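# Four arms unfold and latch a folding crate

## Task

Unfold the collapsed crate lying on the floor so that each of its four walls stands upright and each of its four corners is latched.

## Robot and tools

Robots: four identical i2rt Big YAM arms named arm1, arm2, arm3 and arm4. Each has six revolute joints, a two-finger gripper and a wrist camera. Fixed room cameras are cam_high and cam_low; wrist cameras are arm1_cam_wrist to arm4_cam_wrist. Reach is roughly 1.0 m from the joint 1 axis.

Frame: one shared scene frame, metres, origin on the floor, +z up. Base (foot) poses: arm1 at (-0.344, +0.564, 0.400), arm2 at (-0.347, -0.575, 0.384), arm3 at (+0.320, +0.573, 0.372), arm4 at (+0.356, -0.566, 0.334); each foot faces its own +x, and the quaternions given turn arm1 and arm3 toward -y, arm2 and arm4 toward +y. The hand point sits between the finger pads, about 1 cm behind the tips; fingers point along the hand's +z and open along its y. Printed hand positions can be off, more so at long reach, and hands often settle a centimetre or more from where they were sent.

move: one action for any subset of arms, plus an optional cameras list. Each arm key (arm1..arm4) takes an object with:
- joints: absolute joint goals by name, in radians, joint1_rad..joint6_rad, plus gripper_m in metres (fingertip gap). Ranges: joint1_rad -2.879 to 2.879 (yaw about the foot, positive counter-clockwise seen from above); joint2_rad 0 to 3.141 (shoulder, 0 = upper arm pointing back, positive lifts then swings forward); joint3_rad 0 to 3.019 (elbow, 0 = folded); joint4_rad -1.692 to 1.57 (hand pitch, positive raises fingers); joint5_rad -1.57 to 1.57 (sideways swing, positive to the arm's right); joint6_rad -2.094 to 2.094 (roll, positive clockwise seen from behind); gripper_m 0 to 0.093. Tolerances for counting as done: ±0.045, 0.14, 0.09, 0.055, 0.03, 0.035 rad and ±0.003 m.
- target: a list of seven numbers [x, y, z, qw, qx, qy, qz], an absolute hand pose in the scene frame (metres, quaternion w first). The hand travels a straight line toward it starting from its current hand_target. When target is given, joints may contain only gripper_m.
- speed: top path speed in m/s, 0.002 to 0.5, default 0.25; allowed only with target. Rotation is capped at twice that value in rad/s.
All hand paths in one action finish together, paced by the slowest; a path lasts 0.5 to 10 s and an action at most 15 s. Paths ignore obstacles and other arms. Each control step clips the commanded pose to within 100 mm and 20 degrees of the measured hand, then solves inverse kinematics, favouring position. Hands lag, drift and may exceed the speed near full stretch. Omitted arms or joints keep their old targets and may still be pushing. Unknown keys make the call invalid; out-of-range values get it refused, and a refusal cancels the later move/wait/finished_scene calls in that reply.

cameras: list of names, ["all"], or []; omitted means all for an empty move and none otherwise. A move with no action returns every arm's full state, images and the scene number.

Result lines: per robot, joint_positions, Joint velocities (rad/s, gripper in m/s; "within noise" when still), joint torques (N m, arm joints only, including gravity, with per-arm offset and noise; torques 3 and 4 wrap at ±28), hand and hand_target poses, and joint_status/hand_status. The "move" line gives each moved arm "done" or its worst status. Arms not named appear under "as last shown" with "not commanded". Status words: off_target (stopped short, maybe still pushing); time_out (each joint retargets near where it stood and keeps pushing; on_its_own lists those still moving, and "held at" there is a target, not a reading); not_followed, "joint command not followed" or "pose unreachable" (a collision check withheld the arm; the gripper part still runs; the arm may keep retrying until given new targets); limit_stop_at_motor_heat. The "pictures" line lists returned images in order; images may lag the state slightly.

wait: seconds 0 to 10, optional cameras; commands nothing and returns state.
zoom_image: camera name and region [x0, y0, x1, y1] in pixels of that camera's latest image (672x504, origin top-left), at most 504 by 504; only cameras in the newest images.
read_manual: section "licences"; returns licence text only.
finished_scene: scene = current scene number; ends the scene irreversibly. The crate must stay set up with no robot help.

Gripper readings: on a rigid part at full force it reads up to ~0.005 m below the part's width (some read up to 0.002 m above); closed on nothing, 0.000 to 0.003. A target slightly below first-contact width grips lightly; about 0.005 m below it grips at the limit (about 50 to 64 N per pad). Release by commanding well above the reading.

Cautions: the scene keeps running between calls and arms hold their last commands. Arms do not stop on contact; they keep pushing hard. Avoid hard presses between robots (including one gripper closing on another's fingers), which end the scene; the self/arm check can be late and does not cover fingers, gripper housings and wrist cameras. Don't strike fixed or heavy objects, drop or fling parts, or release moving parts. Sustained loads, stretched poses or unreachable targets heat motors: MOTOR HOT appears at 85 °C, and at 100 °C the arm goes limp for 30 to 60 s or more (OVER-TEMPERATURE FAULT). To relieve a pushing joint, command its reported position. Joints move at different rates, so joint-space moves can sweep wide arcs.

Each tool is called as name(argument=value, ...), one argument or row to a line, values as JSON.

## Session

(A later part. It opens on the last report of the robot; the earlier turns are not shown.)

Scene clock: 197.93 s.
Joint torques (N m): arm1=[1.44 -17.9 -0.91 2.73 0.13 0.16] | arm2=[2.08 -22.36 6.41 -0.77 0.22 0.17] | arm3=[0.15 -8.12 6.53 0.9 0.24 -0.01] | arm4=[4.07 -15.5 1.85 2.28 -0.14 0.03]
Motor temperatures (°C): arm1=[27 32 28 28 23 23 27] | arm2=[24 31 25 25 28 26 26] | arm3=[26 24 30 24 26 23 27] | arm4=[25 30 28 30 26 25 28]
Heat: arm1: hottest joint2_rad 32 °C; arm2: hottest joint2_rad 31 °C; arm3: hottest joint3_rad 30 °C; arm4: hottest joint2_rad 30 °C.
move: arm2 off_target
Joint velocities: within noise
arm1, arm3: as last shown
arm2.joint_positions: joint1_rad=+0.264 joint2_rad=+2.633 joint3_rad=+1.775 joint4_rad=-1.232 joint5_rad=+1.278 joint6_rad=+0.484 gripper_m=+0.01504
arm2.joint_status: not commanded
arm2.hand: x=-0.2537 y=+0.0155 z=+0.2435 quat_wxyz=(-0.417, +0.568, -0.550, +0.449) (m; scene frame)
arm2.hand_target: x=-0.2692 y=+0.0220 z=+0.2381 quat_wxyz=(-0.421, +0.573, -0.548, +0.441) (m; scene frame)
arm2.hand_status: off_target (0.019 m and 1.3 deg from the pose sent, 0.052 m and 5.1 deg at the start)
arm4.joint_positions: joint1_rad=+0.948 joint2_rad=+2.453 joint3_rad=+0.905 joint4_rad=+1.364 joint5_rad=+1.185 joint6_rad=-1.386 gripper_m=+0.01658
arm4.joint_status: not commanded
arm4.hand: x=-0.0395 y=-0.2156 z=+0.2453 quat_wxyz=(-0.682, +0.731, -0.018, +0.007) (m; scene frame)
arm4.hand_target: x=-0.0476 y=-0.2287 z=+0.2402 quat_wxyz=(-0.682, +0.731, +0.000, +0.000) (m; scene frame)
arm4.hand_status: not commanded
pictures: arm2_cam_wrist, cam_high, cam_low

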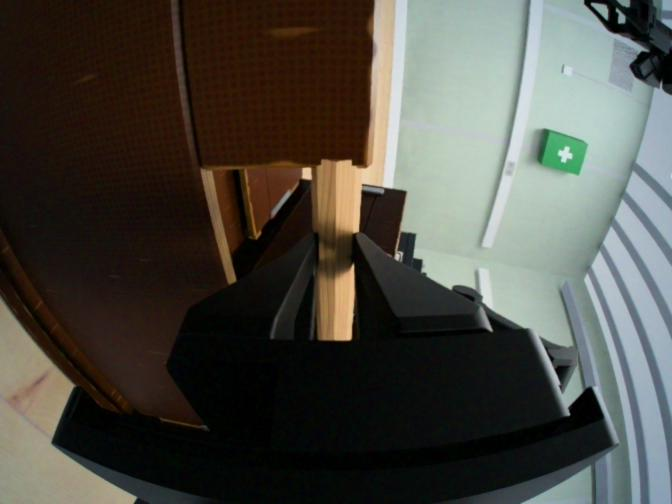

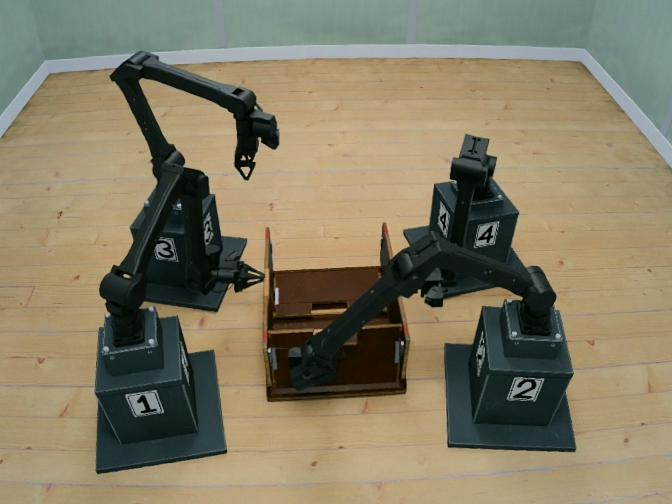

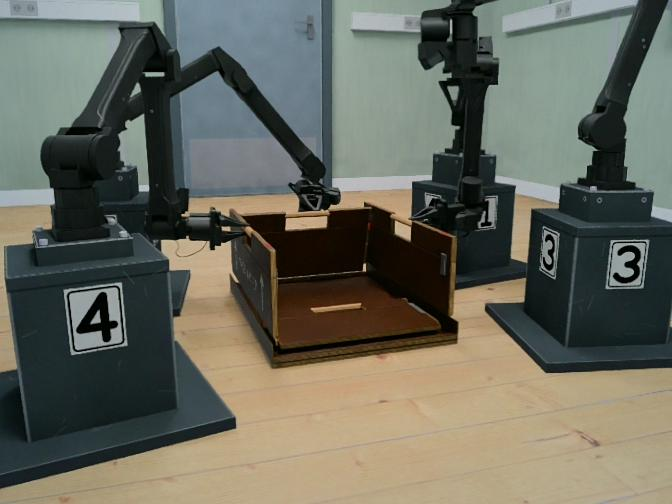

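move(
  arm2={"target":[-0.292,0.021,0.236,-0.432,0.564,-0.54,0.453],"speed":0.05},
  cameras=["arm2_cam_wrist","cam_low","cam_high"],
)

zoom_image(
  camera="cam_high",
  region=[230, 200, 450, 420],
)

zoom_image(
  camera="cam_low",
  region=[220, 190, 470, 380],
)

Scene clock: 201.53 s.
Joint torques (N m): arm1=[1.85 -18.02 -0.9 2.77 0.13 0.21] | arm2=[3.6 -22.42 6.56 -0.88 0.04 0.16] | arm3=[0.21 -7.65 6.58 0.85 0.21 -0.01] | arm4=[4.07 -15.44 1.84 2.29 -0.15 0.04]
Motor temperatures (°C): arm1=[27 32 28 28 23 23 27] | arm2=[24 31 25 25 28 26 26] | arm3=[26 24 30 24 26 23 27] | arm4=[25 30 28 30 26 25 28]
Heat: arm1: hottest joint2_rad 32 °C; arm2: hottest joint2_rad 31 °C; arm3: hottest joint3_rad 30 °C; arm4: hottest joint2_rad 30 °C.
move: arm2 off_target
Joint velocities: within noise
arm1.joint_positions: joint1_rad=+0.922 joint2_rad=+2.625 joint3_rad=+0.888 joint4_rad=+1.479 joint5_rad=+1.129 joint6_rad=-1.341 gripper_m=+0.01392
arm1.joint_status: not commanded
arm1.hand: x=+0.0003 y=+0.2143 z=+0.2437 quat_wxyz=(+0.015, -0.010, -0.743, +0.669) (m; scene frame)
arm1.hand_target: x=+0.0064 y=+0.2247 z=+0.2423 quat_wxyz=(+0.003, -0.002, -0.743, +0.670) (m; scene frame)
arm1.hand_status: not commanded
arm2.joint_positions: joint1_rad=+0.287 joint2_rad=+2.690 joint3_rad=+1.863 joint4_rad=-1.449 joint5_rad=+1.298 joint6_rad=+0.673 gripper_m=+0.01490
arm2.joint_status: not commanded
arm2.hand: x=-0.2661 y=+0.0163 z=+0.2462 quat_wxyz=(-0.428, +0.555, -0.543, +0.463) (m; scene frame)
arm2.hand_target: x=-0.2915 y=+0.0214 z=+0.2380 quat_wxyz=(-0.435, +0.563, -0.537, +0.452) (m; scene frame)
arm2.hand_status: off_target (0.028 m and 1.7 deg from the pose sent, 0.039 m and 2.2 deg at the start)
arm3, arm4: as last shown
arm4.joint_positions: joint1_rad=+0.948 joint2_rad=+2.453 joint3_rad=+0.905 joint4_rad=+1.364 joint5_rad=+1.185 joint6_rad=-1.388 gripper_m=+0.01658
arm4.hand: x=-0.0395 y=-0.2156 z=+0.2453 quat_wxyz=(-0.682, +0.731, -0.017, +0.008) (m; scene frame)
pictures: arm2_cam_wrist, cam_high, cam_low

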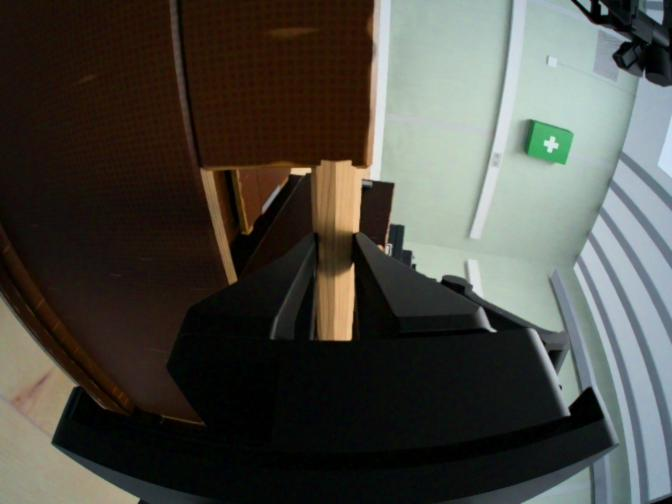

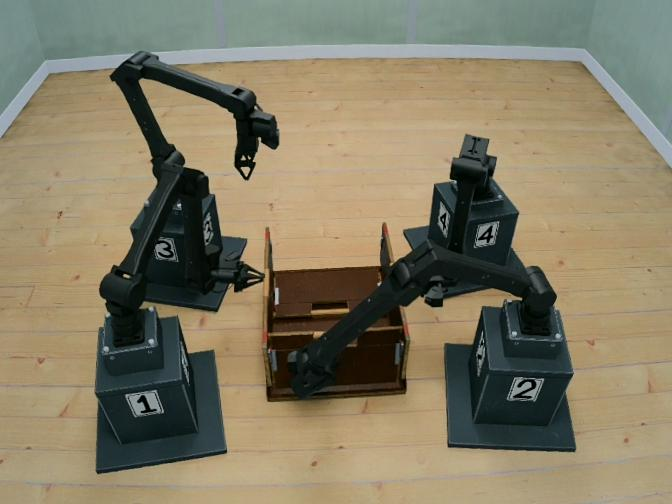

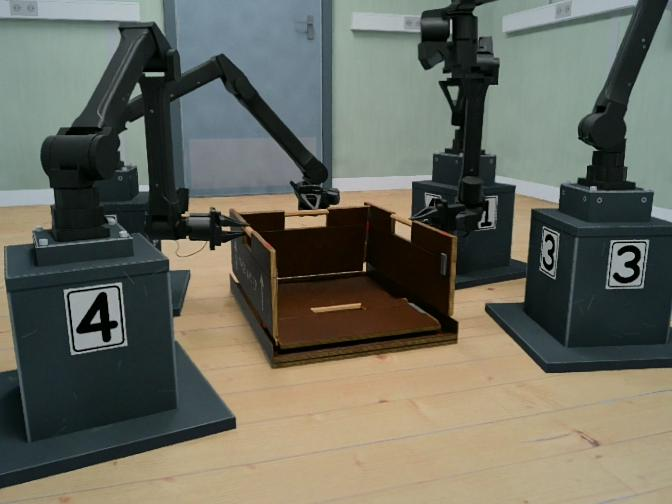

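Scaled by 2.291 from the camera's 672x504 image, which has a finer 960x720 frame.

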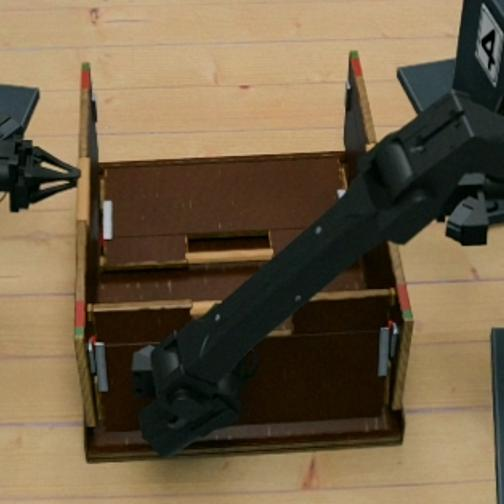

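Scaled by 2.016 from the camera's 672x504 image, which has a finer 960x720 frame.

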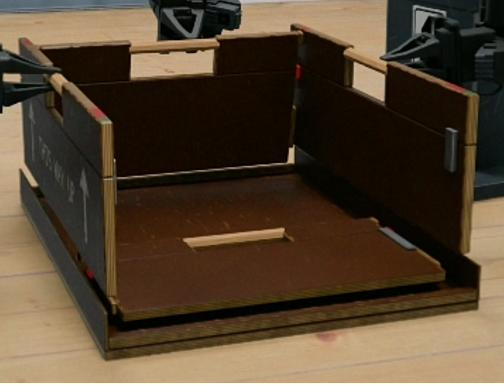

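move(
  arm2={"target":[-0.325,0.021,0.236,-0.421,0.573,-0.548,0.440],"speed":0.05},
  cameras=["arm2_cam_wrist","cam_low","cam_high"],
)

zoom_image(
  camera="cam_high",
  region=[240, 310, 430, 420],
)

zoom_image(
  camera="cam_low",
  region=[220, 190, 470, 380],
)

Scene clock: 204.67 s.
Joint torques (N m): arm1=[2.2 -17.79 -0.75 2.65 0.09 0.19] | arm2=[3.72 -22.3 6.69 -0.09 -0.8 0.09] | arm3=[0.44 -7.59 6.56 0.99 0.2 -0.05] | arm4=[4.07 -15.5 1.85 2.28 -0.14 0.04]
Motor temperatures (°C): arm1=[27 32 28 28 23 23 27] | arm2=[24 30 25 25 28 26 26] | arm3=[26 24 30 24 26 23 27] | arm4=[25 30 28 30 26 25 28]
Heat: arm1: hottest joint2_rad 32 °C; arm2: hottest joint2_rad 30 °C; arm3: hottest joint3_rad 30 °C; arm4: hottest joint2_rad 30 °C.
move: arm2 off_target
Joint velocities: within noise
arm1, arm3, arm4: as last shown
arm2.joint_positions: joint1_rad=+0.336 joint2_rad=+2.690 joint3_rad=+1.884 joint4_rad=-1.521 joint5_rad=+1.249 joint6_rad=+0.722 gripper_m=+0.01418
arm2.joint_status: not commanded
arm2.hand: x=-0.2969 y=+0.0149 z=+0.2500 quat_wxyz=(-0.420, +0.564, -0.545, +0.457) (m; scene frame)
arm2.hand_target: x=-0.3241 y=+0.0191 z=+0.2377 quat_wxyz=(-0.422, +0.572, -0.548, +0.441) (m; scene frame)
arm2.hand_status: off_target (0.032 m and 2.3 deg from the pose sent, 0.060 m and 3.5 deg at the start)
pictures: arm2_cam_wrist, cam_high, cam_low

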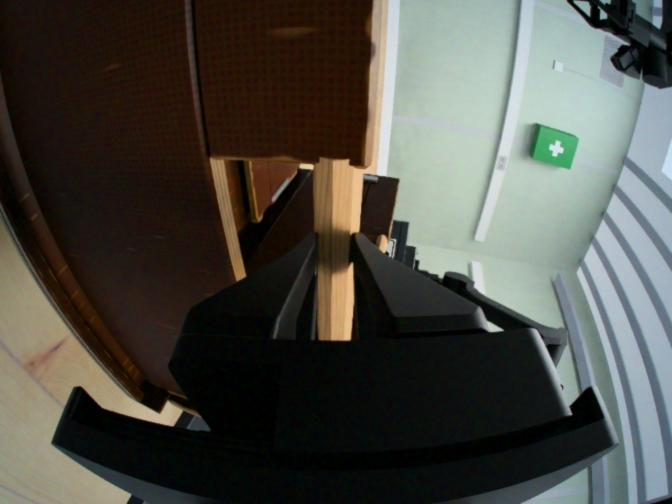

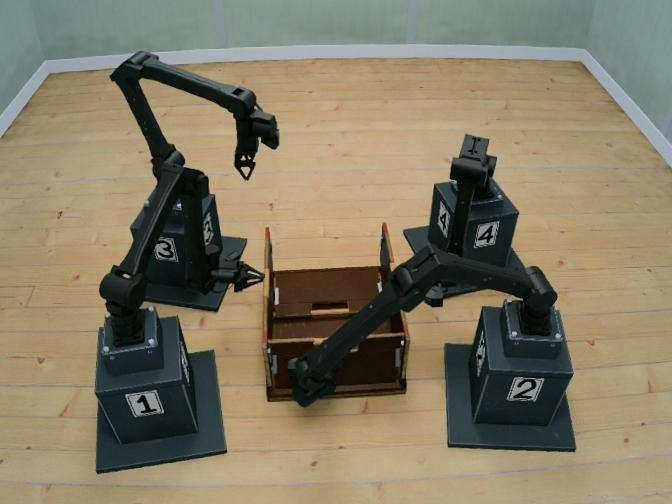

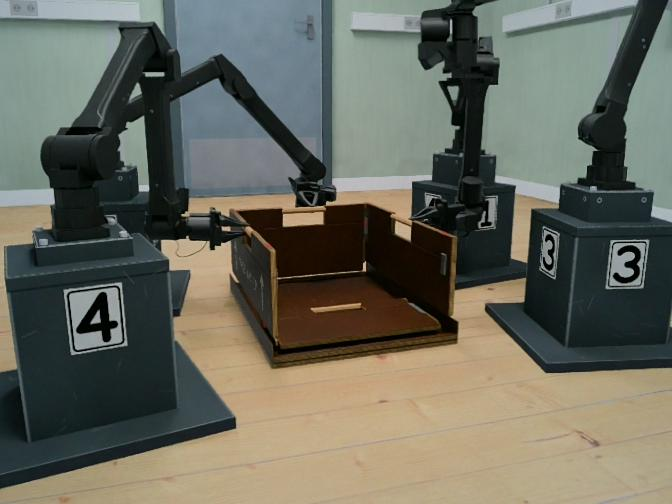

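Scaled by 2.653 from the camera's 672x504 image, which has a finer 960x720 frame.

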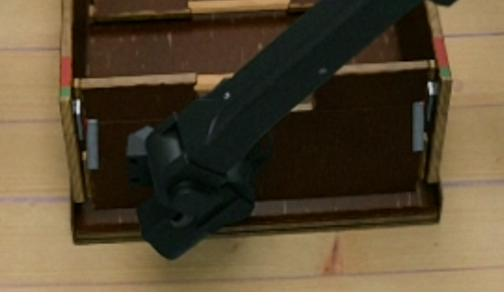

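Scaled by 2.016 from the camera's 672x504 image, which has a finer 960x720 frame.

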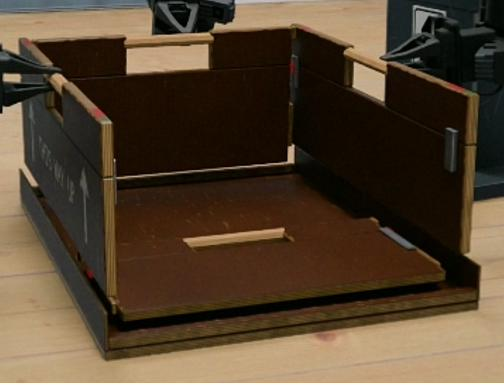

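move(
  arm2={"target":[-0.345,0.019,0.236,-0.405,0.585,-0.56,0.425],"speed":0.05},
  cameras=["arm2_cam_wrist","cam_low","cam_high"],
)

zoom_image(
  camera="cam_high",
  region=[240, 310, 430, 420],
)

zoom_image(
  camera="cam_low",
  region=[220, 190, 470, 380],
)

Scene clock: 207.67 s.
Joint torques (N m): arm1=[1.61 -17.55 -0.96 2.65 0.14 0.21] | arm2=[-1.55 -23.59 6.12 -0.21 0.37 -0.04] | arm3=[0.67 -8.06 6.61 0.95 0.22 -0.02] | arm4=[4.07 -15.5 1.85 2.28 -0.14 0.03]
Motor temperatures (°C): arm1=[27 32 28 28 23 23 27] | arm2=[24 30 25 25 28 26 26] | arm3=[26 24 30 24 26 23 27] | arm4=[25 30 28 30 26 25 28]
Heat: arm1: hottest joint2_rad 32 °C; arm2: hottest joint2_rad 30 °C; arm3: hottest joint3_rad 30 °C; arm4: hottest joint2_rad 30 °C.
move: arm2 done
Joint velocities: within noise
arm1, arm4: as last shown
arm2.joint_positions: joint1_rad=+0.419 joint2_rad=+2.685 joint3_rad=+1.889 joint4_rad=-1.475 joint5_rad=+1.151 joint6_rad=+0.686 gripper_m=+0.00513
arm2.joint_status: not commanded
arm2.on_its_own: gripper_m moved -0.00905 to your old target +0.00500
arm2.hand: x=-0.3510 y=+0.0125 z=+0.2372 quat_wxyz=(-0.403, +0.590, -0.555, +0.426) (m; scene frame)
arm2.hand_target: x=-0.3481 y=+0.0188 z=+0.2341 quat_wxyz=(-0.403, +0.587, -0.561, +0.422) (m; scene frame)
arm2.hand_status: done (0.009 m and 0.8 deg from the pose sent, 0.050 m and 5.0 deg at the start)
arm3.joint_positions: joint1_rad=-0.152 joint2_rad=+1.254 joint3_rad=+1.049 joint4_rad=-1.363 joint5_rad=+0.002 joint6_rad=-0.336 gripper_m=+0.09396
arm3.joint_status: not commanded
arm3.hand: x=+0.1961 y=+0.2538 z=+0.5568 quat_wxyz=(-0.001, -0.718, -0.696, +0.000) (m; scene frame)
arm3.hand_target: x=+0.1991 y=+0.2515 z=+0.5486 quat_wxyz=(+0.003, -0.710, -0.704, -0.004) (m; scene frame)
arm3.hand_status: not commanded
pictures: arm2_cam_wrist, cam_high, cam_low

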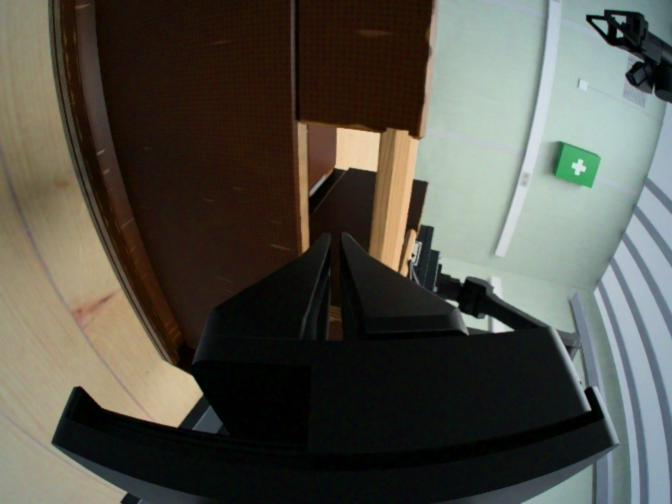

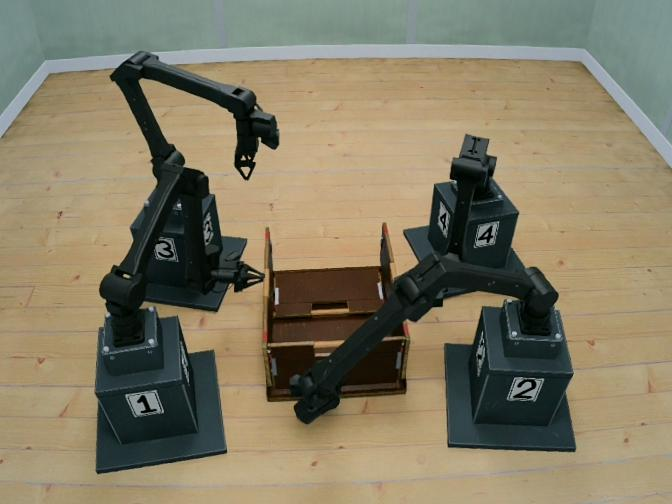

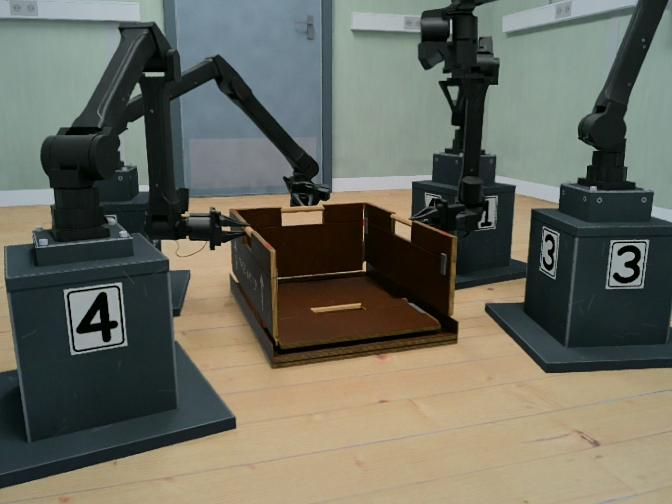

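Scaled by 2.653 from the camera's 672x504 image, which has a finer 960x720 frame.

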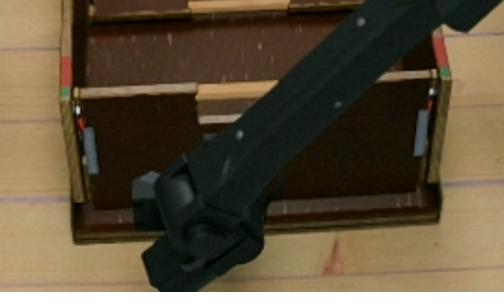

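Scaled by 2.016 from the camera's 672x504 image, which has a finer 960x720 frame.

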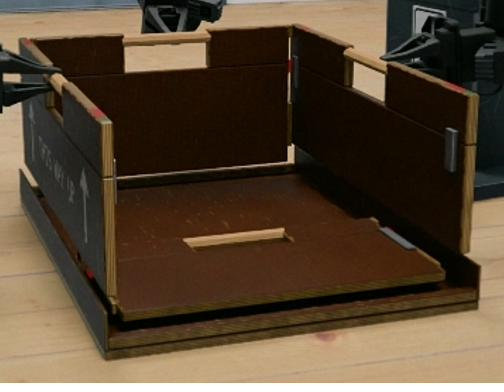

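move(
  arm3={"target":[0.02,0.015,0.32,0,0.691,0.7226,0],"speed":0.3,"joints":{"gripper_m":0.05}},
  cameras=["arm3_cam_wrist","cam_high","cam_low"],
)

Scene clock: 212.40 s.
Joint torques (N m): arm1=[1.73 -18.14 -0.92 2.56 0.11 0.2] | arm2=[-0.73 -23.47 6.09 -0.21 0.37 -0.05] | arm3=[-1.2 -17.44 9.5 -0.06 0 -0.07] | arm4=[4.07 -15.5 1.85 2.28 -0.14 0.04]
Motor temperatures (°C): arm1=[27 32 28 28 23 23 27] | arm2=[24 30 25 25 28 26 25] | arm3=[26 24 30 24 26 23 27] | arm4=[25 30 28 30 26 25 28]
Heat: arm1: hottest joint2_rad 32 °C; arm2: hottest joint2_rad 30 °C; arm3: hottest joint3_rad 30 °C; arm4: hottest joint2_rad 30 °C.
move: arm3 off_target
Joint velocities: within noise
arm1, arm4: as last shown
arm2.joint_positions: joint1_rad=+0.412 joint2_rad=+2.685 joint3_rad=+1.889 joint4_rad=-1.475 joint5_rad=+1.151 joint6_rad=+0.686 gripper_m=+0.00513
arm2.joint_status: not commanded
arm2.hand: x=-0.3474 y=+0.0125 z=+0.2372 quat_wxyz=(-0.402, +0.588, -0.557, +0.428) (m; scene frame)
arm2.hand_target: x=-0.3453 y=+0.0188 z=+0.2341 quat_wxyz=(-0.402, +0.586, -0.562, +0.423) (m; scene frame)
arm2.hand_status: not commanded
arm3.joint_positions: joint1_rad=-0.270 joint2_rad=+2.182 joint3_rad=+1.628 joint4_rad=-1.017 joint5_rad=+0.003 joint6_rad=-0.530 gripper_m=+0.05013
arm3.joint_status: all done
arm3.hand: x=+0.0304 y=+0.0258 z=+0.3235 quat_wxyz=(+0.000, -0.691, -0.723, +0.000) (m; scene frame)
arm3.hand_target: x=+0.0202 y=+0.0185 z=+0.3182 quat_wxyz=(-0.001, -0.691, -0.723, +0.000) (m; scene frame)
arm3.hand_status: off_target (0.015 m and 0.1 deg from the pose sent, 0.380 m and 4.3 deg at the start)
pictures: arm3_cam_wrist, cam_high, cam_low

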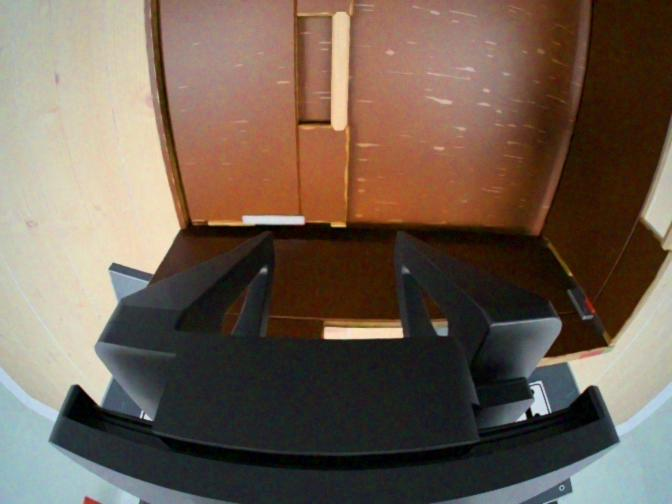

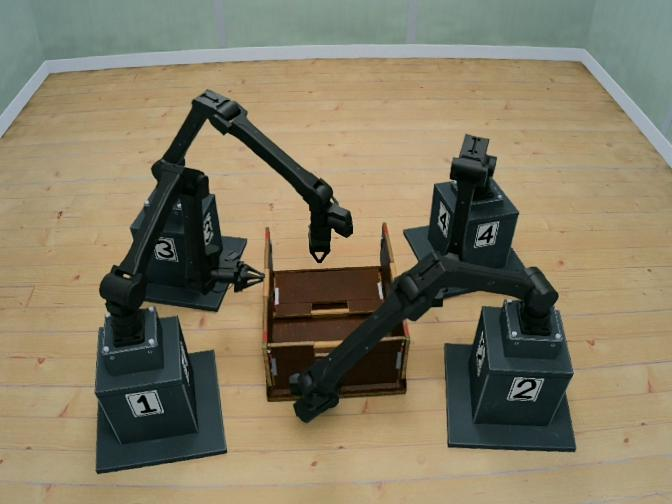

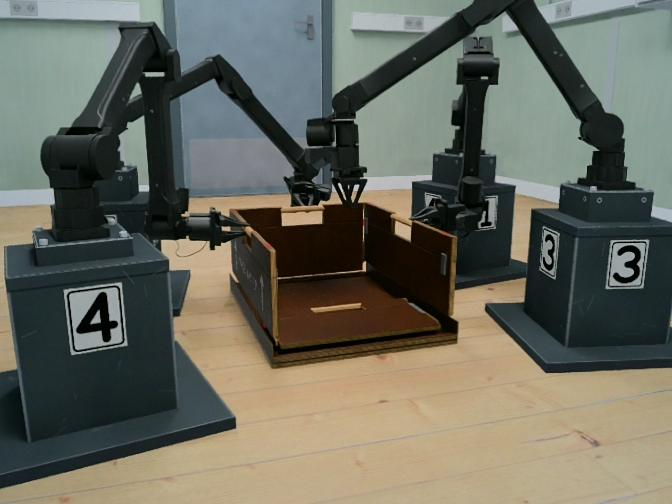

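move(
  arm3={"target":[0.014,-0.036,0.155,0,0.691,0.7226,0],"speed":0.2},
  cameras=["arm3_cam_wrist"],
)

Scene clock: 215.70 s.
Joint torques (N m): arm1=[2.02 -17.73 -0.9 2.77 0.13 0.22] | arm2=[-0.73 -23.47 6.11 -0.23 0.37 -0.05] | arm3=[0.26 -19.6 8.49 0.21 0.06 0.16] | arm4=[4.07 -15.5 1.85 2.29 -0.14 0.04]
Motor temperatures (°C): arm1=[27 32 28 28 23 23 27] | arm2=[24 30 25 25 28 26 25] | arm3=[26 25 31 24 26 23 27] | arm4=[25 30 27 30 26 25 29]
Heat: arm1: hottest joint2_rad 32 °C; arm2: hottest joint2_rad 30 °C; arm3: hottest joint3_rad 31 °C; arm4: hottest joint2_rad 30 °C.
move: arm3 off_target
Joint velocities: within noise
arm1, arm2, arm4: as last shown
arm3.joint_positions: joint1_rad=-0.253 joint2_rad=+2.559 joint3_rad=+1.883 joint4_rad=-0.897 joint5_rad=+0.003 joint6_rad=-0.522 gripper_m=+0.05013
arm3.joint_status: not commanded
arm3.hand: x=+0.0163 y=-0.0262 z=+0.1655 quat_wxyz=(+0.001, -0.688, -0.726, -0.002) (m; scene frame)
arm3.hand_target: x=+0.0200 y=-0.0369 z=+0.1552 quat_wxyz=(+0.000, -0.687, -0.726, +0.001) (m; scene frame)
arm3.hand_status: off_target (0.015 m and 0.6 deg from the pose sent, 0.180 m and 0.1 deg at the start)
pictures: arm3_cam_wrist

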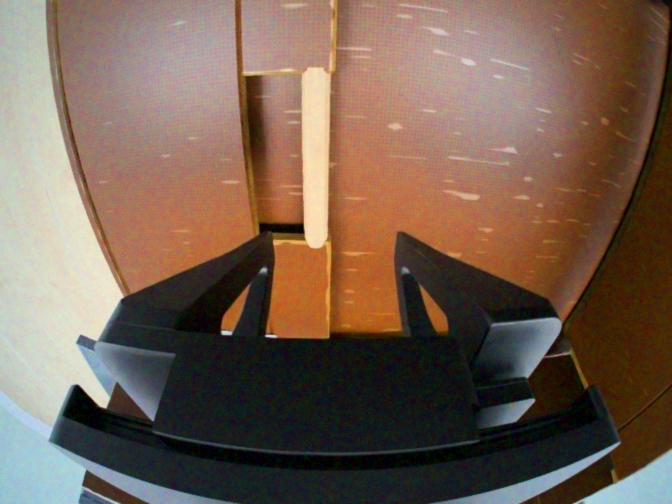

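move(
  arm3={"target":[0.031,-0.041,0.065,0,0.691,0.7226,0],"speed":0.12},
  cameras=["arm3_cam_wrist"],
)

Scene clock: 218.43 s.
Joint torques (N m): arm1=[1.73 -17.61 -0.66 2.51 0.11 0.2] | arm2=[-0.62 -23.47 6.11 -0.21 0.36 -0.04] | arm3=[0.26 -19.96 7.94 0.66 0.05 0.14] | arm4=[4.07 -15.5 1.84 2.28 -0.14 0.04]
Motor temperatures (°C): arm1=[27 32 28 28 23 23 27] | arm2=[24 29 25 25 28 26 25] | arm3=[26 25 31 24 26 23 27] | arm4=[25 30 27 30 26 25 29]
Heat: arm1: hottest joint2_rad 32 °C; arm2: hottest joint2_rad 29 °C; arm3: hottest joint3_rad 31 °C; arm4: hottest joint2_rad 30 °C.
move: arm3 off_target
Joint velocities: within noise
arm1, arm2, arm4: as last shown
arm3.joint_positions: joint1_rad=-0.239 joint2_rad=+2.734 joint3_rad=+1.975 joint4_rad=-0.822 joint5_rad=+0.003 joint6_rad=-0.502 gripper_m=+0.05013
arm3.joint_status: not commanded
arm3.hand: x=+0.0256 y=-0.0288 z=+0.0779 quat_wxyz=(+0.002, -0.690, -0.724, -0.005) (m; scene frame)
arm3.hand_target: x=+0.0301 y=-0.0381 z=+0.0654 quat_wxyz=(+0.000, -0.690, -0.724, +0.000) (m; scene frame)
arm3.hand_status: off_target (0.019 m and 0.7 deg from the pose sent, 0.103 m and 0.6 deg at the start)
pictures: arm3_cam_wrist

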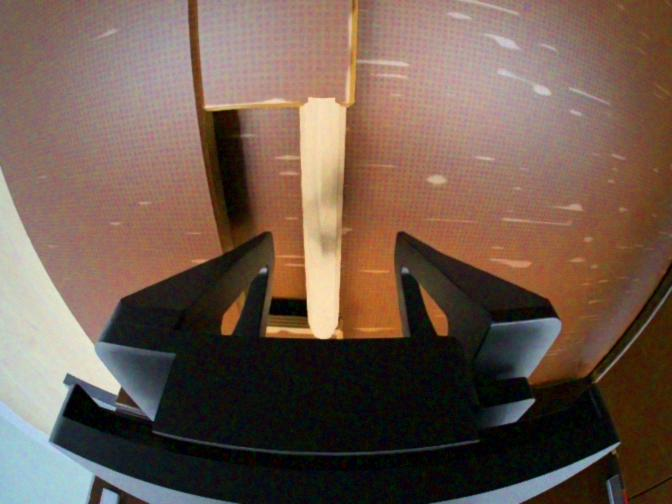

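move(
  arm3={"target":[0.037,-0.043,0.031,0,0.691,0.7226,0],"speed":0.06},
  cameras=["arm3_cam_wrist","cam_low"],
)

zoom_image(
  camera="cam_low",
  region=[230, 200, 430, 370],
)

Scene clock: 220.73 s.
Joint torques (N m): arm1=[2.14 -17.44 -0.83 2.67 0.08 0.2] | arm2=[-0.73 -23.41 6.11 -0.21 0.37 -0.05] | arm3=[0.73 -20.19 7.86 0.61 0.06 0.19] | arm4=[4.01 -15.5 1.85 2.28 -0.14 0.03]
Motor temperatures (°C): arm1=[27 32 28 28 23 23 27] | arm2=[24 29 25 25 28 26 25] | arm3=[26 25 31 24 26 23 27] | arm4=[25 30 27 30 26 25 29]
Heat: arm1: hottest joint2_rad 32 °C; arm2: hottest joint2_rad 29 °C; arm3: hottest joint3_rad 31 °C; arm4: hottest joint2_rad 30 °C.
move: arm3 off_target
Joint velocities: within noise
arm1, arm2, arm4: as last shown
arm3.joint_positions: joint1_rad=-0.228 joint2_rad=+2.809 joint3_rad=+2.035 joint4_rad=-0.804 joint5_rad=+0.003 joint6_rad=-0.485 gripper_m=+0.05013
arm3.joint_status: not commanded
arm3.hand: x=+0.0312 y=-0.0339 z=+0.0453 quat_wxyz=(+0.002, -0.692, -0.722, -0.004) (m; scene frame)
arm3.hand_target: x=+0.0365 y=-0.0418 z=+0.0320 quat_wxyz=(+0.000, -0.692, -0.722, +0.001) (m; scene frame)
arm3.hand_status: off_target (0.018 m and 0.5 deg from the pose sent, 0.050 m and 0.7 deg at the start)
pictures: arm3_cam_wrist, cam_low

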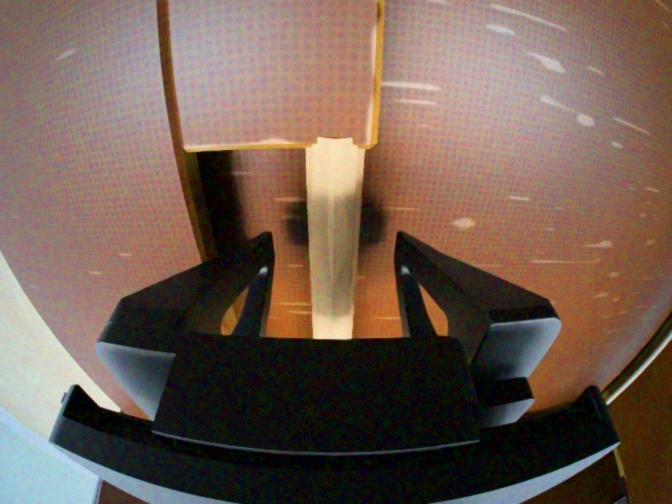

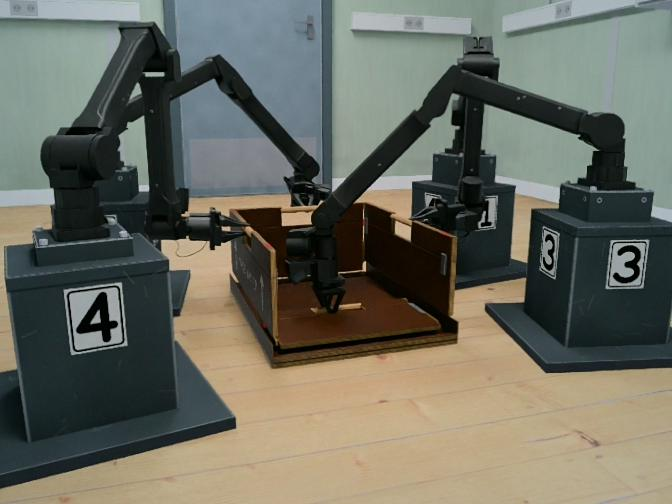

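Scaled by 2.520 from the camera's 672x504 image, which has a finer 960x720 frame.

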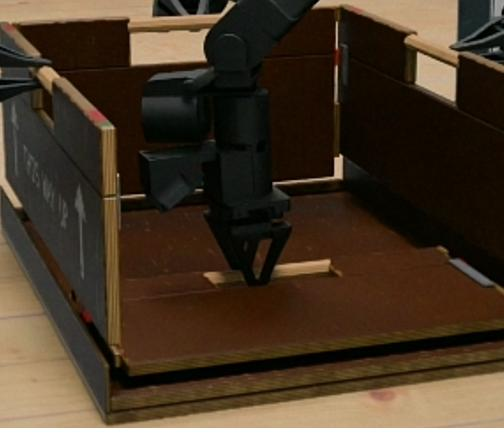

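move(
  arm3={"target":[0.037,-0.043,0.025,0,0.691,0.7226,0],"speed":0.05},
)

move(
  arm3={"joints":{"gripper_m":0.006}},
  cameras=["arm3_cam_wrist"],
)

Scene clock: 225.80 s.
Joint torques (N m): arm1=[1.9 -18.08 -0.79 2.85 0.09 0.21] | arm2=[-0.62 -23.47 6.09 -0.21 0.37 -0.05] | arm3=[0.38 -19.66 8.06 0.77 0.02 0.16] | arm4=[4.07 -15.5 1.85 2.28 -0.14 0.04]
Motor temperatures (°C): arm1=[27 32 28 28 23 23 27] | arm2=[24 29 25 25 28 26 25] | arm3=[26 26 31 24 26 23 27] | arm4=[25 30 27 30 26 25 29]
Heat: arm1: hottest joint2_rad 32 °C; arm2: hottest joint2_rad 29 °C; arm3: hottest joint3_rad 31 °C; arm4: hottest joint2_rad 30 °C.
move: arm3 off_target
Joint velocities: within noise
arm1, arm2: as last shown
arm3.joint_positions: joint1_rad=-0.233 joint2_rad=+2.820 joint3_rad=+2.044 joint4_rad=-0.804 joint5_rad=+0.003 joint6_rad=-0.476 gripper_m=+0.05013
arm3.joint_status: not commanded
arm3.hand: x=+0.0285 y=-0.0324 z=+0.0408 quat_wxyz=(+0.002, -0.697, -0.717, -0.005) (m; scene frame)
arm3.hand_target: x=+0.0342 y=-0.0403 z=+0.0255 quat_wxyz=(+0.000, -0.696, -0.718, +0.000) (m; scene frame)
arm3.hand_status: off_target (0.021 m and 1.1 deg from the pose sent, 0.023 m and 0.5 deg at the start)
arm4.joint_positions: joint1_rad=+0.948 joint2_rad=+2.453 joint3_rad=+0.905 joint4_rad=+1.364 joint5_rad=+1.185 joint6_rad=-1.388 gripper_m=+0.01658
arm4.joint_status: not commanded
arm4.hand: x=-0.0395 y=-0.2156 z=+0.2453 quat_wxyz=(-0.682, +0.731, -0.017, +0.008) (m; scene frame)
arm4.hand_target: x=-0.0476 y=-0.2287 z=+0.2402 quat_wxyz=(-0.682, +0.731, +0.000, +0.000) (m; scene frame)
arm4.hand_status: not commanded
pictures: none

Scene clock: 226.53 s.
Joint torques (N m): arm1=[2.55 -17.85 -0.76 2.67 0.15 0.22] | arm2=[-0.73 -23.41 6.11 -0.23 0.37 -0.05] | arm3=[0.21 -20.01 7.97 0.91 0.29 0.14] | arm4=[4.07 -15.5 1.85 2.29 -0.14 0.04]
Motor temperatures (°C): arm1=[27 32 28 28 23 23 27] | arm2=[24 29 25 25 28 26 25] | arm3=[26 26 31 24 26 23 27] | arm4=[25 30 27 30 26 25 29]
Heat: arm1: hottest joint2_rad 32 °C; arm2: hottest joint2_rad 29 °C; arm3: hottest joint3_rad 31 °C; arm4: hottest joint2_rad 30 °C.
move: arm3 off_target
Joint velocities: within noise
arm1.joint_positions: joint1_rad=+0.922 joint2_rad=+2.625 joint3_rad=+0.888 joint4_rad=+1.479 joint5_rad=+1.129 joint6_rad=-1.341 gripper_m=+0.01392
arm1.joint_status: not commanded
arm1.hand: x=+0.0003 y=+0.2143 z=+0.2437 quat_wxyz=(+0.015, -0.010, -0.743, +0.669) (m; scene frame)
arm1.hand_target: x=+0.0064 y=+0.2247 z=+0.2423 quat_wxyz=(+0.003, -0.002, -0.743, +0.670) (m; scene frame)
arm1.hand_status: not commanded
arm2, arm4: as last shown
arm3.joint_positions: joint1_rad=-0.231 joint2_rad=+2.820 joint3_rad=+2.046 joint4_rad=-0.805 joint5_rad=-0.011 joint6_rad=-0.484 gripper_m=+0.01662
arm3.joint_status: gripper_m off_target (ended at +0.01666, target +0.00600)
arm3.hand: x=+0.0314 y=-0.0343 z=+0.0412 quat_wxyz=(-0.005, -0.694, -0.720, -0.007) (m; scene frame)
arm3.hand_target: x=+0.0359 y=-0.0415 z=+0.0256 quat_wxyz=(-0.004, -0.693, -0.721, -0.001) (m; scene frame)
arm3.hand_status: not commanded
pictures: arm3_cam_wrist

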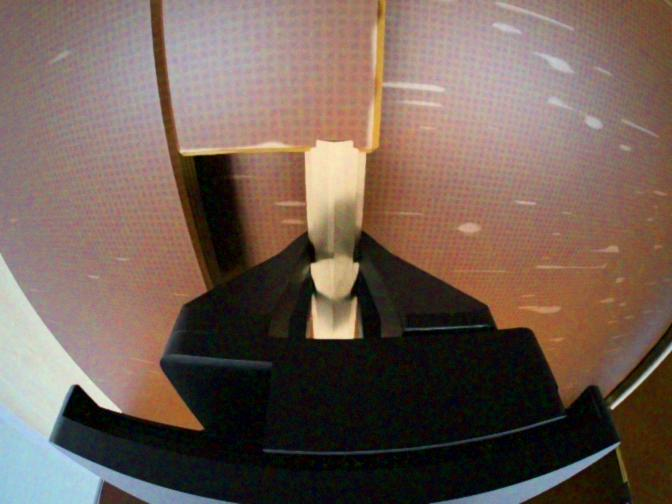

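move(
  arm3={"target":[0.037,-0.041,0.085,-0.0943,0.685,0.716,-0.090],"speed":0.06},
  cameras=["arm3_cam_wrist"],
)

move(
  arm3={"target":[0.045,-0.041,0.115,-0.156,0.675,0.7055,-0.1495],"speed":0.06},
  cameras=["arm3_cam_wrist","cam_low","cam_high"],
)

Scene clock: 232.17 s.
Joint torques (N m): arm1=[2.02 -17.49 -0.8 2.62 0.11 0.21] | arm2=[-0.67 -23.47 6.09 -0.21 0.37 -0.05] | arm3=[1.26 -23 4.14 1.32 1.34 0.07] | arm4=[4.07 -15.5 1.85 2.28 -0.14 0.04]
Motor temperatures (°C): arm1=[27 32 28 28 23 23 27] | arm2=[24 29 26 25 28 26 25] | arm3=[26 27 31 24 26 23 27] | arm4=[25 30 27 30 26 25 29]
Heat: arm1: hottest joint2_rad 32 °C; arm2: hottest joint2_rad 29 °C; arm3: hottest joint3_rad 31 °C; arm4: hottest joint2_rad 30 °C.
move: arm3 off_target
Joint velocities: within noise
arm1, arm2, arm4: as last shown
arm3.joint_positions: joint1_rad=-0.170 joint2_rad=+2.705 joint3_rad=+1.881 joint4_rad=-0.676 joint5_rad=+0.216 joint6_rad=-0.422 gripper_m=+0.01657
arm3.joint_status: not commanded
arm3.hand: x=+0.0339 y=-0.0336 z=+0.0761 quat_wxyz=(+0.086, -0.692, -0.713, +0.072) (m; scene frame)
arm3.hand_target: x=+0.0355 y=-0.0406 z=+0.0845 quat_wxyz=(+0.095, -0.688, -0.714, +0.090) (m; scene frame)
arm3.hand_status: off_target (0.012 m and 2.5 deg from the pose sent, 0.045 m and 15.9 deg at the start)
pictures: arm3_cam_wrist

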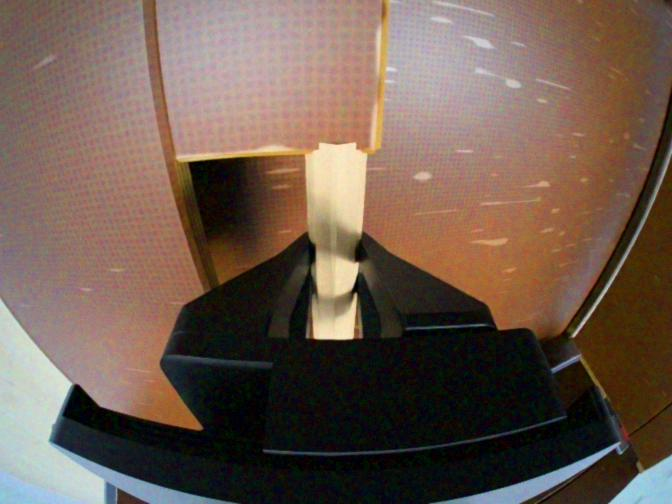

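Scene clock: 234.13 s.
Joint torques (N m): arm1=[1.26 -17.67 -0.91 2.67 0.08 0.22] | arm2=[-0.73 -23.41 6.11 -0.23 0.37 -0.05] | arm3=[0.79 -23.24 3.95 1.5 1.37 -0.02] | arm4=[4.07 -15.44 1.85 2.28 -0.14 0.04]
Motor temperatures (°C): arm1=[27 32 28 28 23 23 27] | arm2=[24 29 26 25 28 26 25] | arm3=[26 27 31 24 26 23 27] | arm4=[25 30 27 30 26 25 29]
Heat: arm1: hottest joint2_rad 32 °C; arm2: hottest joint2_rad 29 °C; arm3: hottest joint3_rad 31 °C; arm4: hottest joint2_rad 30 °C.
move: arm3 off_target
Joint velocities: within noise
arm1, arm2, arm4: as last shown
arm3.joint_positions: joint1_rad=-0.118 joint2_rad=+2.633 joint3_rad=+1.782 joint4_rad=-0.601 joint5_rad=+0.385 joint6_rad=-0.381 gripper_m=+0.01653
arm3.joint_status: not commanded
arm3.hand: x=+0.0411 y=-0.0335 z=+0.1054 quat_wxyz=(+0.149, -0.685, -0.701, +0.131) (m; scene frame)
arm3.hand_target: x=+0.0450 y=-0.0415 z=+0.1152 quat_wxyz=(+0.156, -0.675, -0.705, +0.149) (m; scene frame)
arm3.hand_status: off_target (0.013 m and 2.6 deg from the pose sent, 0.041 m and 12.2 deg at the start)
pictures: arm3_cam_wrist, cam_high, cam_low

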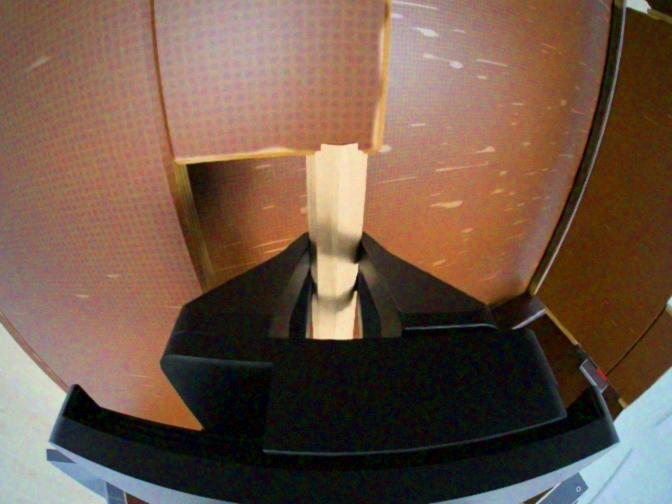

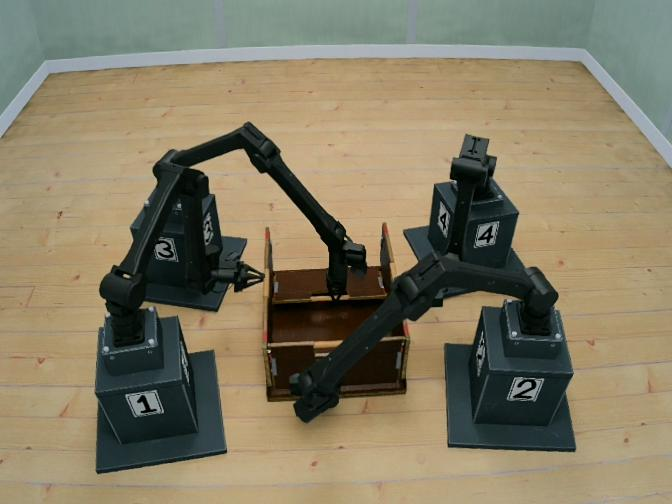

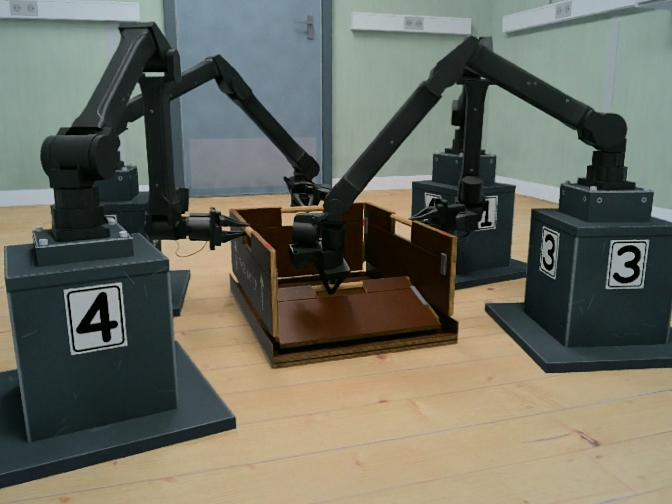

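move(
  arm3={"target":[0.063,-0.040,0.152,-0.217,0.659,0.689,-0.208],"speed":0.08},
)

move(
  arm3={"target":[0.092,-0.039,0.188,-0.305,0.626,0.655,-0.292],"speed":0.08},
  cameras=["arm3_cam_wrist"],
)

move(
  arm3={"target":[0.130,-0.037,0.218,-0.372,0.592,0.619,-0.356],"speed":0.08},
  cameras=["arm3_cam_wrist","cam_low","cam_high"],
)

Scene clock: 237.40 s.
Joint torques (N m): arm1=[2.08 -17.32 -0.83 2.5 0.11 0.19] | arm2=[-0.73 -23.47 6.11 -0.21 0.37 -0.05] | arm3=[1.2 -22.07 4 1.61 1.44 -0.09] | arm4=[4.01 -15.44 1.85 2.29 -0.14 0.04]
Motor temperatures (°C): arm1=[27 32 28 28 23 23 27] | arm2=[24 29 26 25 28 26 25] | arm3=[26 27 31 24 26 23 27] | arm4=[25 30 27 30 26 25 29]
Heat: arm1: hottest joint2_rad 32 °C; arm2: hottest joint2_rad 29 °C; arm3: hottest joint3_rad 31 °C; arm4: hottest joint2_rad 30 °C.
move: arm3 off_target
Joint velocities: within noise
arm1, arm4: as last shown
arm2.joint_positions: joint1_rad=+0.412 joint2_rad=+2.685 joint3_rad=+1.889 joint4_rad=-1.475 joint5_rad=+1.151 joint6_rad=+0.686 gripper_m=+0.00513
arm2.joint_status: not commanded
arm2.hand: x=-0.3474 y=+0.0125 z=+0.2372 quat_wxyz=(-0.402, +0.588, -0.557, +0.428) (m; scene frame)
arm2.hand_target: x=-0.3453 y=+0.0188 z=+0.2341 quat_wxyz=(-0.402, +0.586, -0.562, +0.423) (m; scene frame)
arm2.hand_status: not commanded
arm3.joint_positions: joint1_rad=-0.055 joint2_rad=+2.561 joint3_rad=+1.690 joint4_rad=-0.552 joint5_rad=+0.565 joint6_rad=-0.329 gripper_m=+0.01652
arm3.joint_status: not commanded
arm3.hand: x=+0.0559 y=-0.0318 z=+0.1413 quat_wxyz=(+0.212, -0.673, -0.683, +0.191) (m; scene frame)
arm3.hand_target: x=+0.0621 y=-0.0397 z=+0.1513 quat_wxyz=(+0.218, -0.660, -0.689, +0.208) (m; scene frame)
arm3.hand_status: off_target (0.015 m and 2.6 deg from the pose sent, 0.052 m and 12.2 deg at the start)
pictures: none

Scene clock: 239.57 s.
Joint torques (N m): arm1=[1.49 -17.49 -0.88 2.54 0.1 0.2] | arm2=[-0.73 -23.47 6.11 -0.21 0.36 -0.05] | arm3=[1.67 -21.83 4.08 1.59 1.42 -0.21] | arm4=[4.07 -15.44 1.85 2.29 -0.14 0.04]
Motor temperatures (°C): arm1=[27 32 28 28 23 23 27] | arm2=[24 29 26 25 28 26 25] | arm3=[26 27 31 24 27 23 27] | arm4=[25 30 27 30 26 25 29]
Heat: arm1: hottest joint2_rad 32 °C; arm2: hottest joint2_rad 29 °C; arm3: hottest joint3_rad 31 °C; arm4: hottest joint2_rad 30 °C.
move: arm3 off_target
Joint velocities: within noise
arm1, arm2, arm4: as last shown
arm3.joint_positions: joint1_rad=+0.037 joint2_rad=+2.526 joint3_rad=+1.627 joint4_rad=-0.515 joint5_rad=+0.839 joint6_rad=-0.251 gripper_m=+0.01646
arm3.joint_status: not commanded
arm3.hand: x=+0.0797 y=-0.0309 z=+0.1778 quat_wxyz=(+0.302, -0.644, -0.645, +0.279) (m; scene frame)
arm3.hand_target: x=+0.0910 y=-0.0401 z=+0.1883 quat_wxyz=(+0.306, -0.626, -0.655, +0.293) (m; scene frame)
arm3.hand_status: off_target (0.018 m and 2.8 deg from the pose sent, 0.059 m and 16.9 deg at the start)
pictures: arm3_cam_wrist

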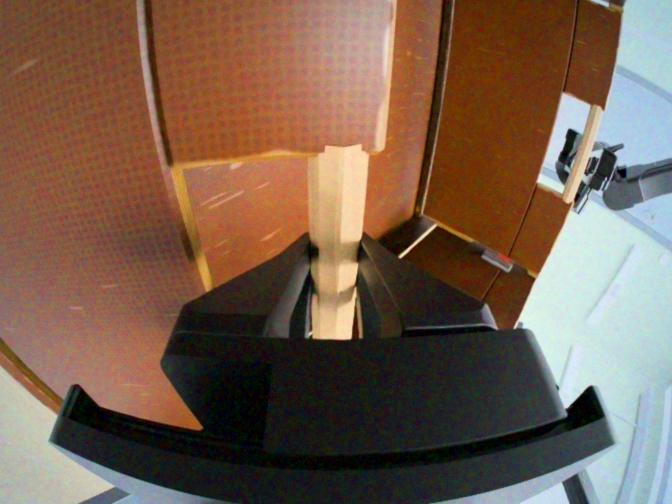

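Scene clock: 241.47 s.
Joint torques (N m): arm1=[1.14 -18.26 -0.79 2.59 0.11 0.2] | arm2=[-0.62 -23.47 6.11 -0.21 0.37 -0.04] | arm3=[2.2 -21.3 4.42 0.43 1.26 -0.17] | arm4=[4.07 -15.5 1.85 2.28 -0.14 0.04]
Motor temperatures (°C): arm1=[27 32 28 28 23 23 27] | arm2=[24 29 26 24 28 26 25] | arm3=[26 27 31 24 27 23 28] | arm4=[25 30 27 30 26 25 29]
Heat: arm1: hottest joint2_rad 32 °C; arm2: hottest joint2_rad 29 °C; arm3: hottest joint3_rad 31 °C; arm4: hottest joint2_rad 30 °C.
move: arm3 off_target
Joint velocities: within noise
arm1, arm2, arm4: as last shown
arm3.joint_positions: joint1_rad=+0.123 joint2_rad=+2.516 joint3_rad=+1.602 joint4_rad=-0.549 joint5_rad=+1.068 joint6_rad=-0.143 gripper_m=+0.01640
arm3.joint_status: not commanded
arm3.hand: x=+0.1113 y=-0.0285 z=+0.2084 quat_wxyz=(+0.370, -0.613, -0.605, +0.350) (m; scene frame)
arm3.hand_target: x=+0.1291 y=-0.0368 z=+0.2173 quat_wxyz=(+0.373, -0.592, -0.619, +0.356) (m; scene frame)
arm3.hand_status: off_target (0.023 m and 3.0 deg from the pose sent, 0.065 m and 13.7 deg at the start)
pictures: arm3_cam_wrist, cam_high, cam_low

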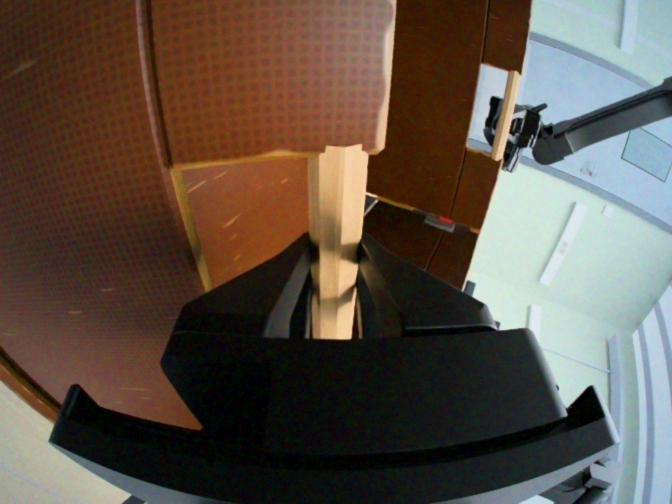

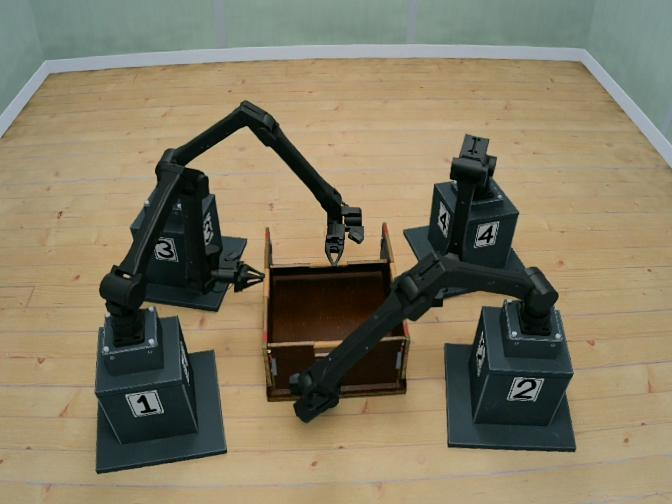

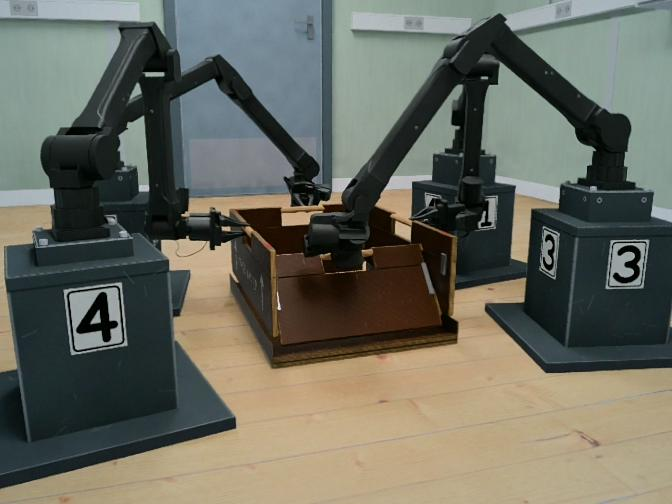

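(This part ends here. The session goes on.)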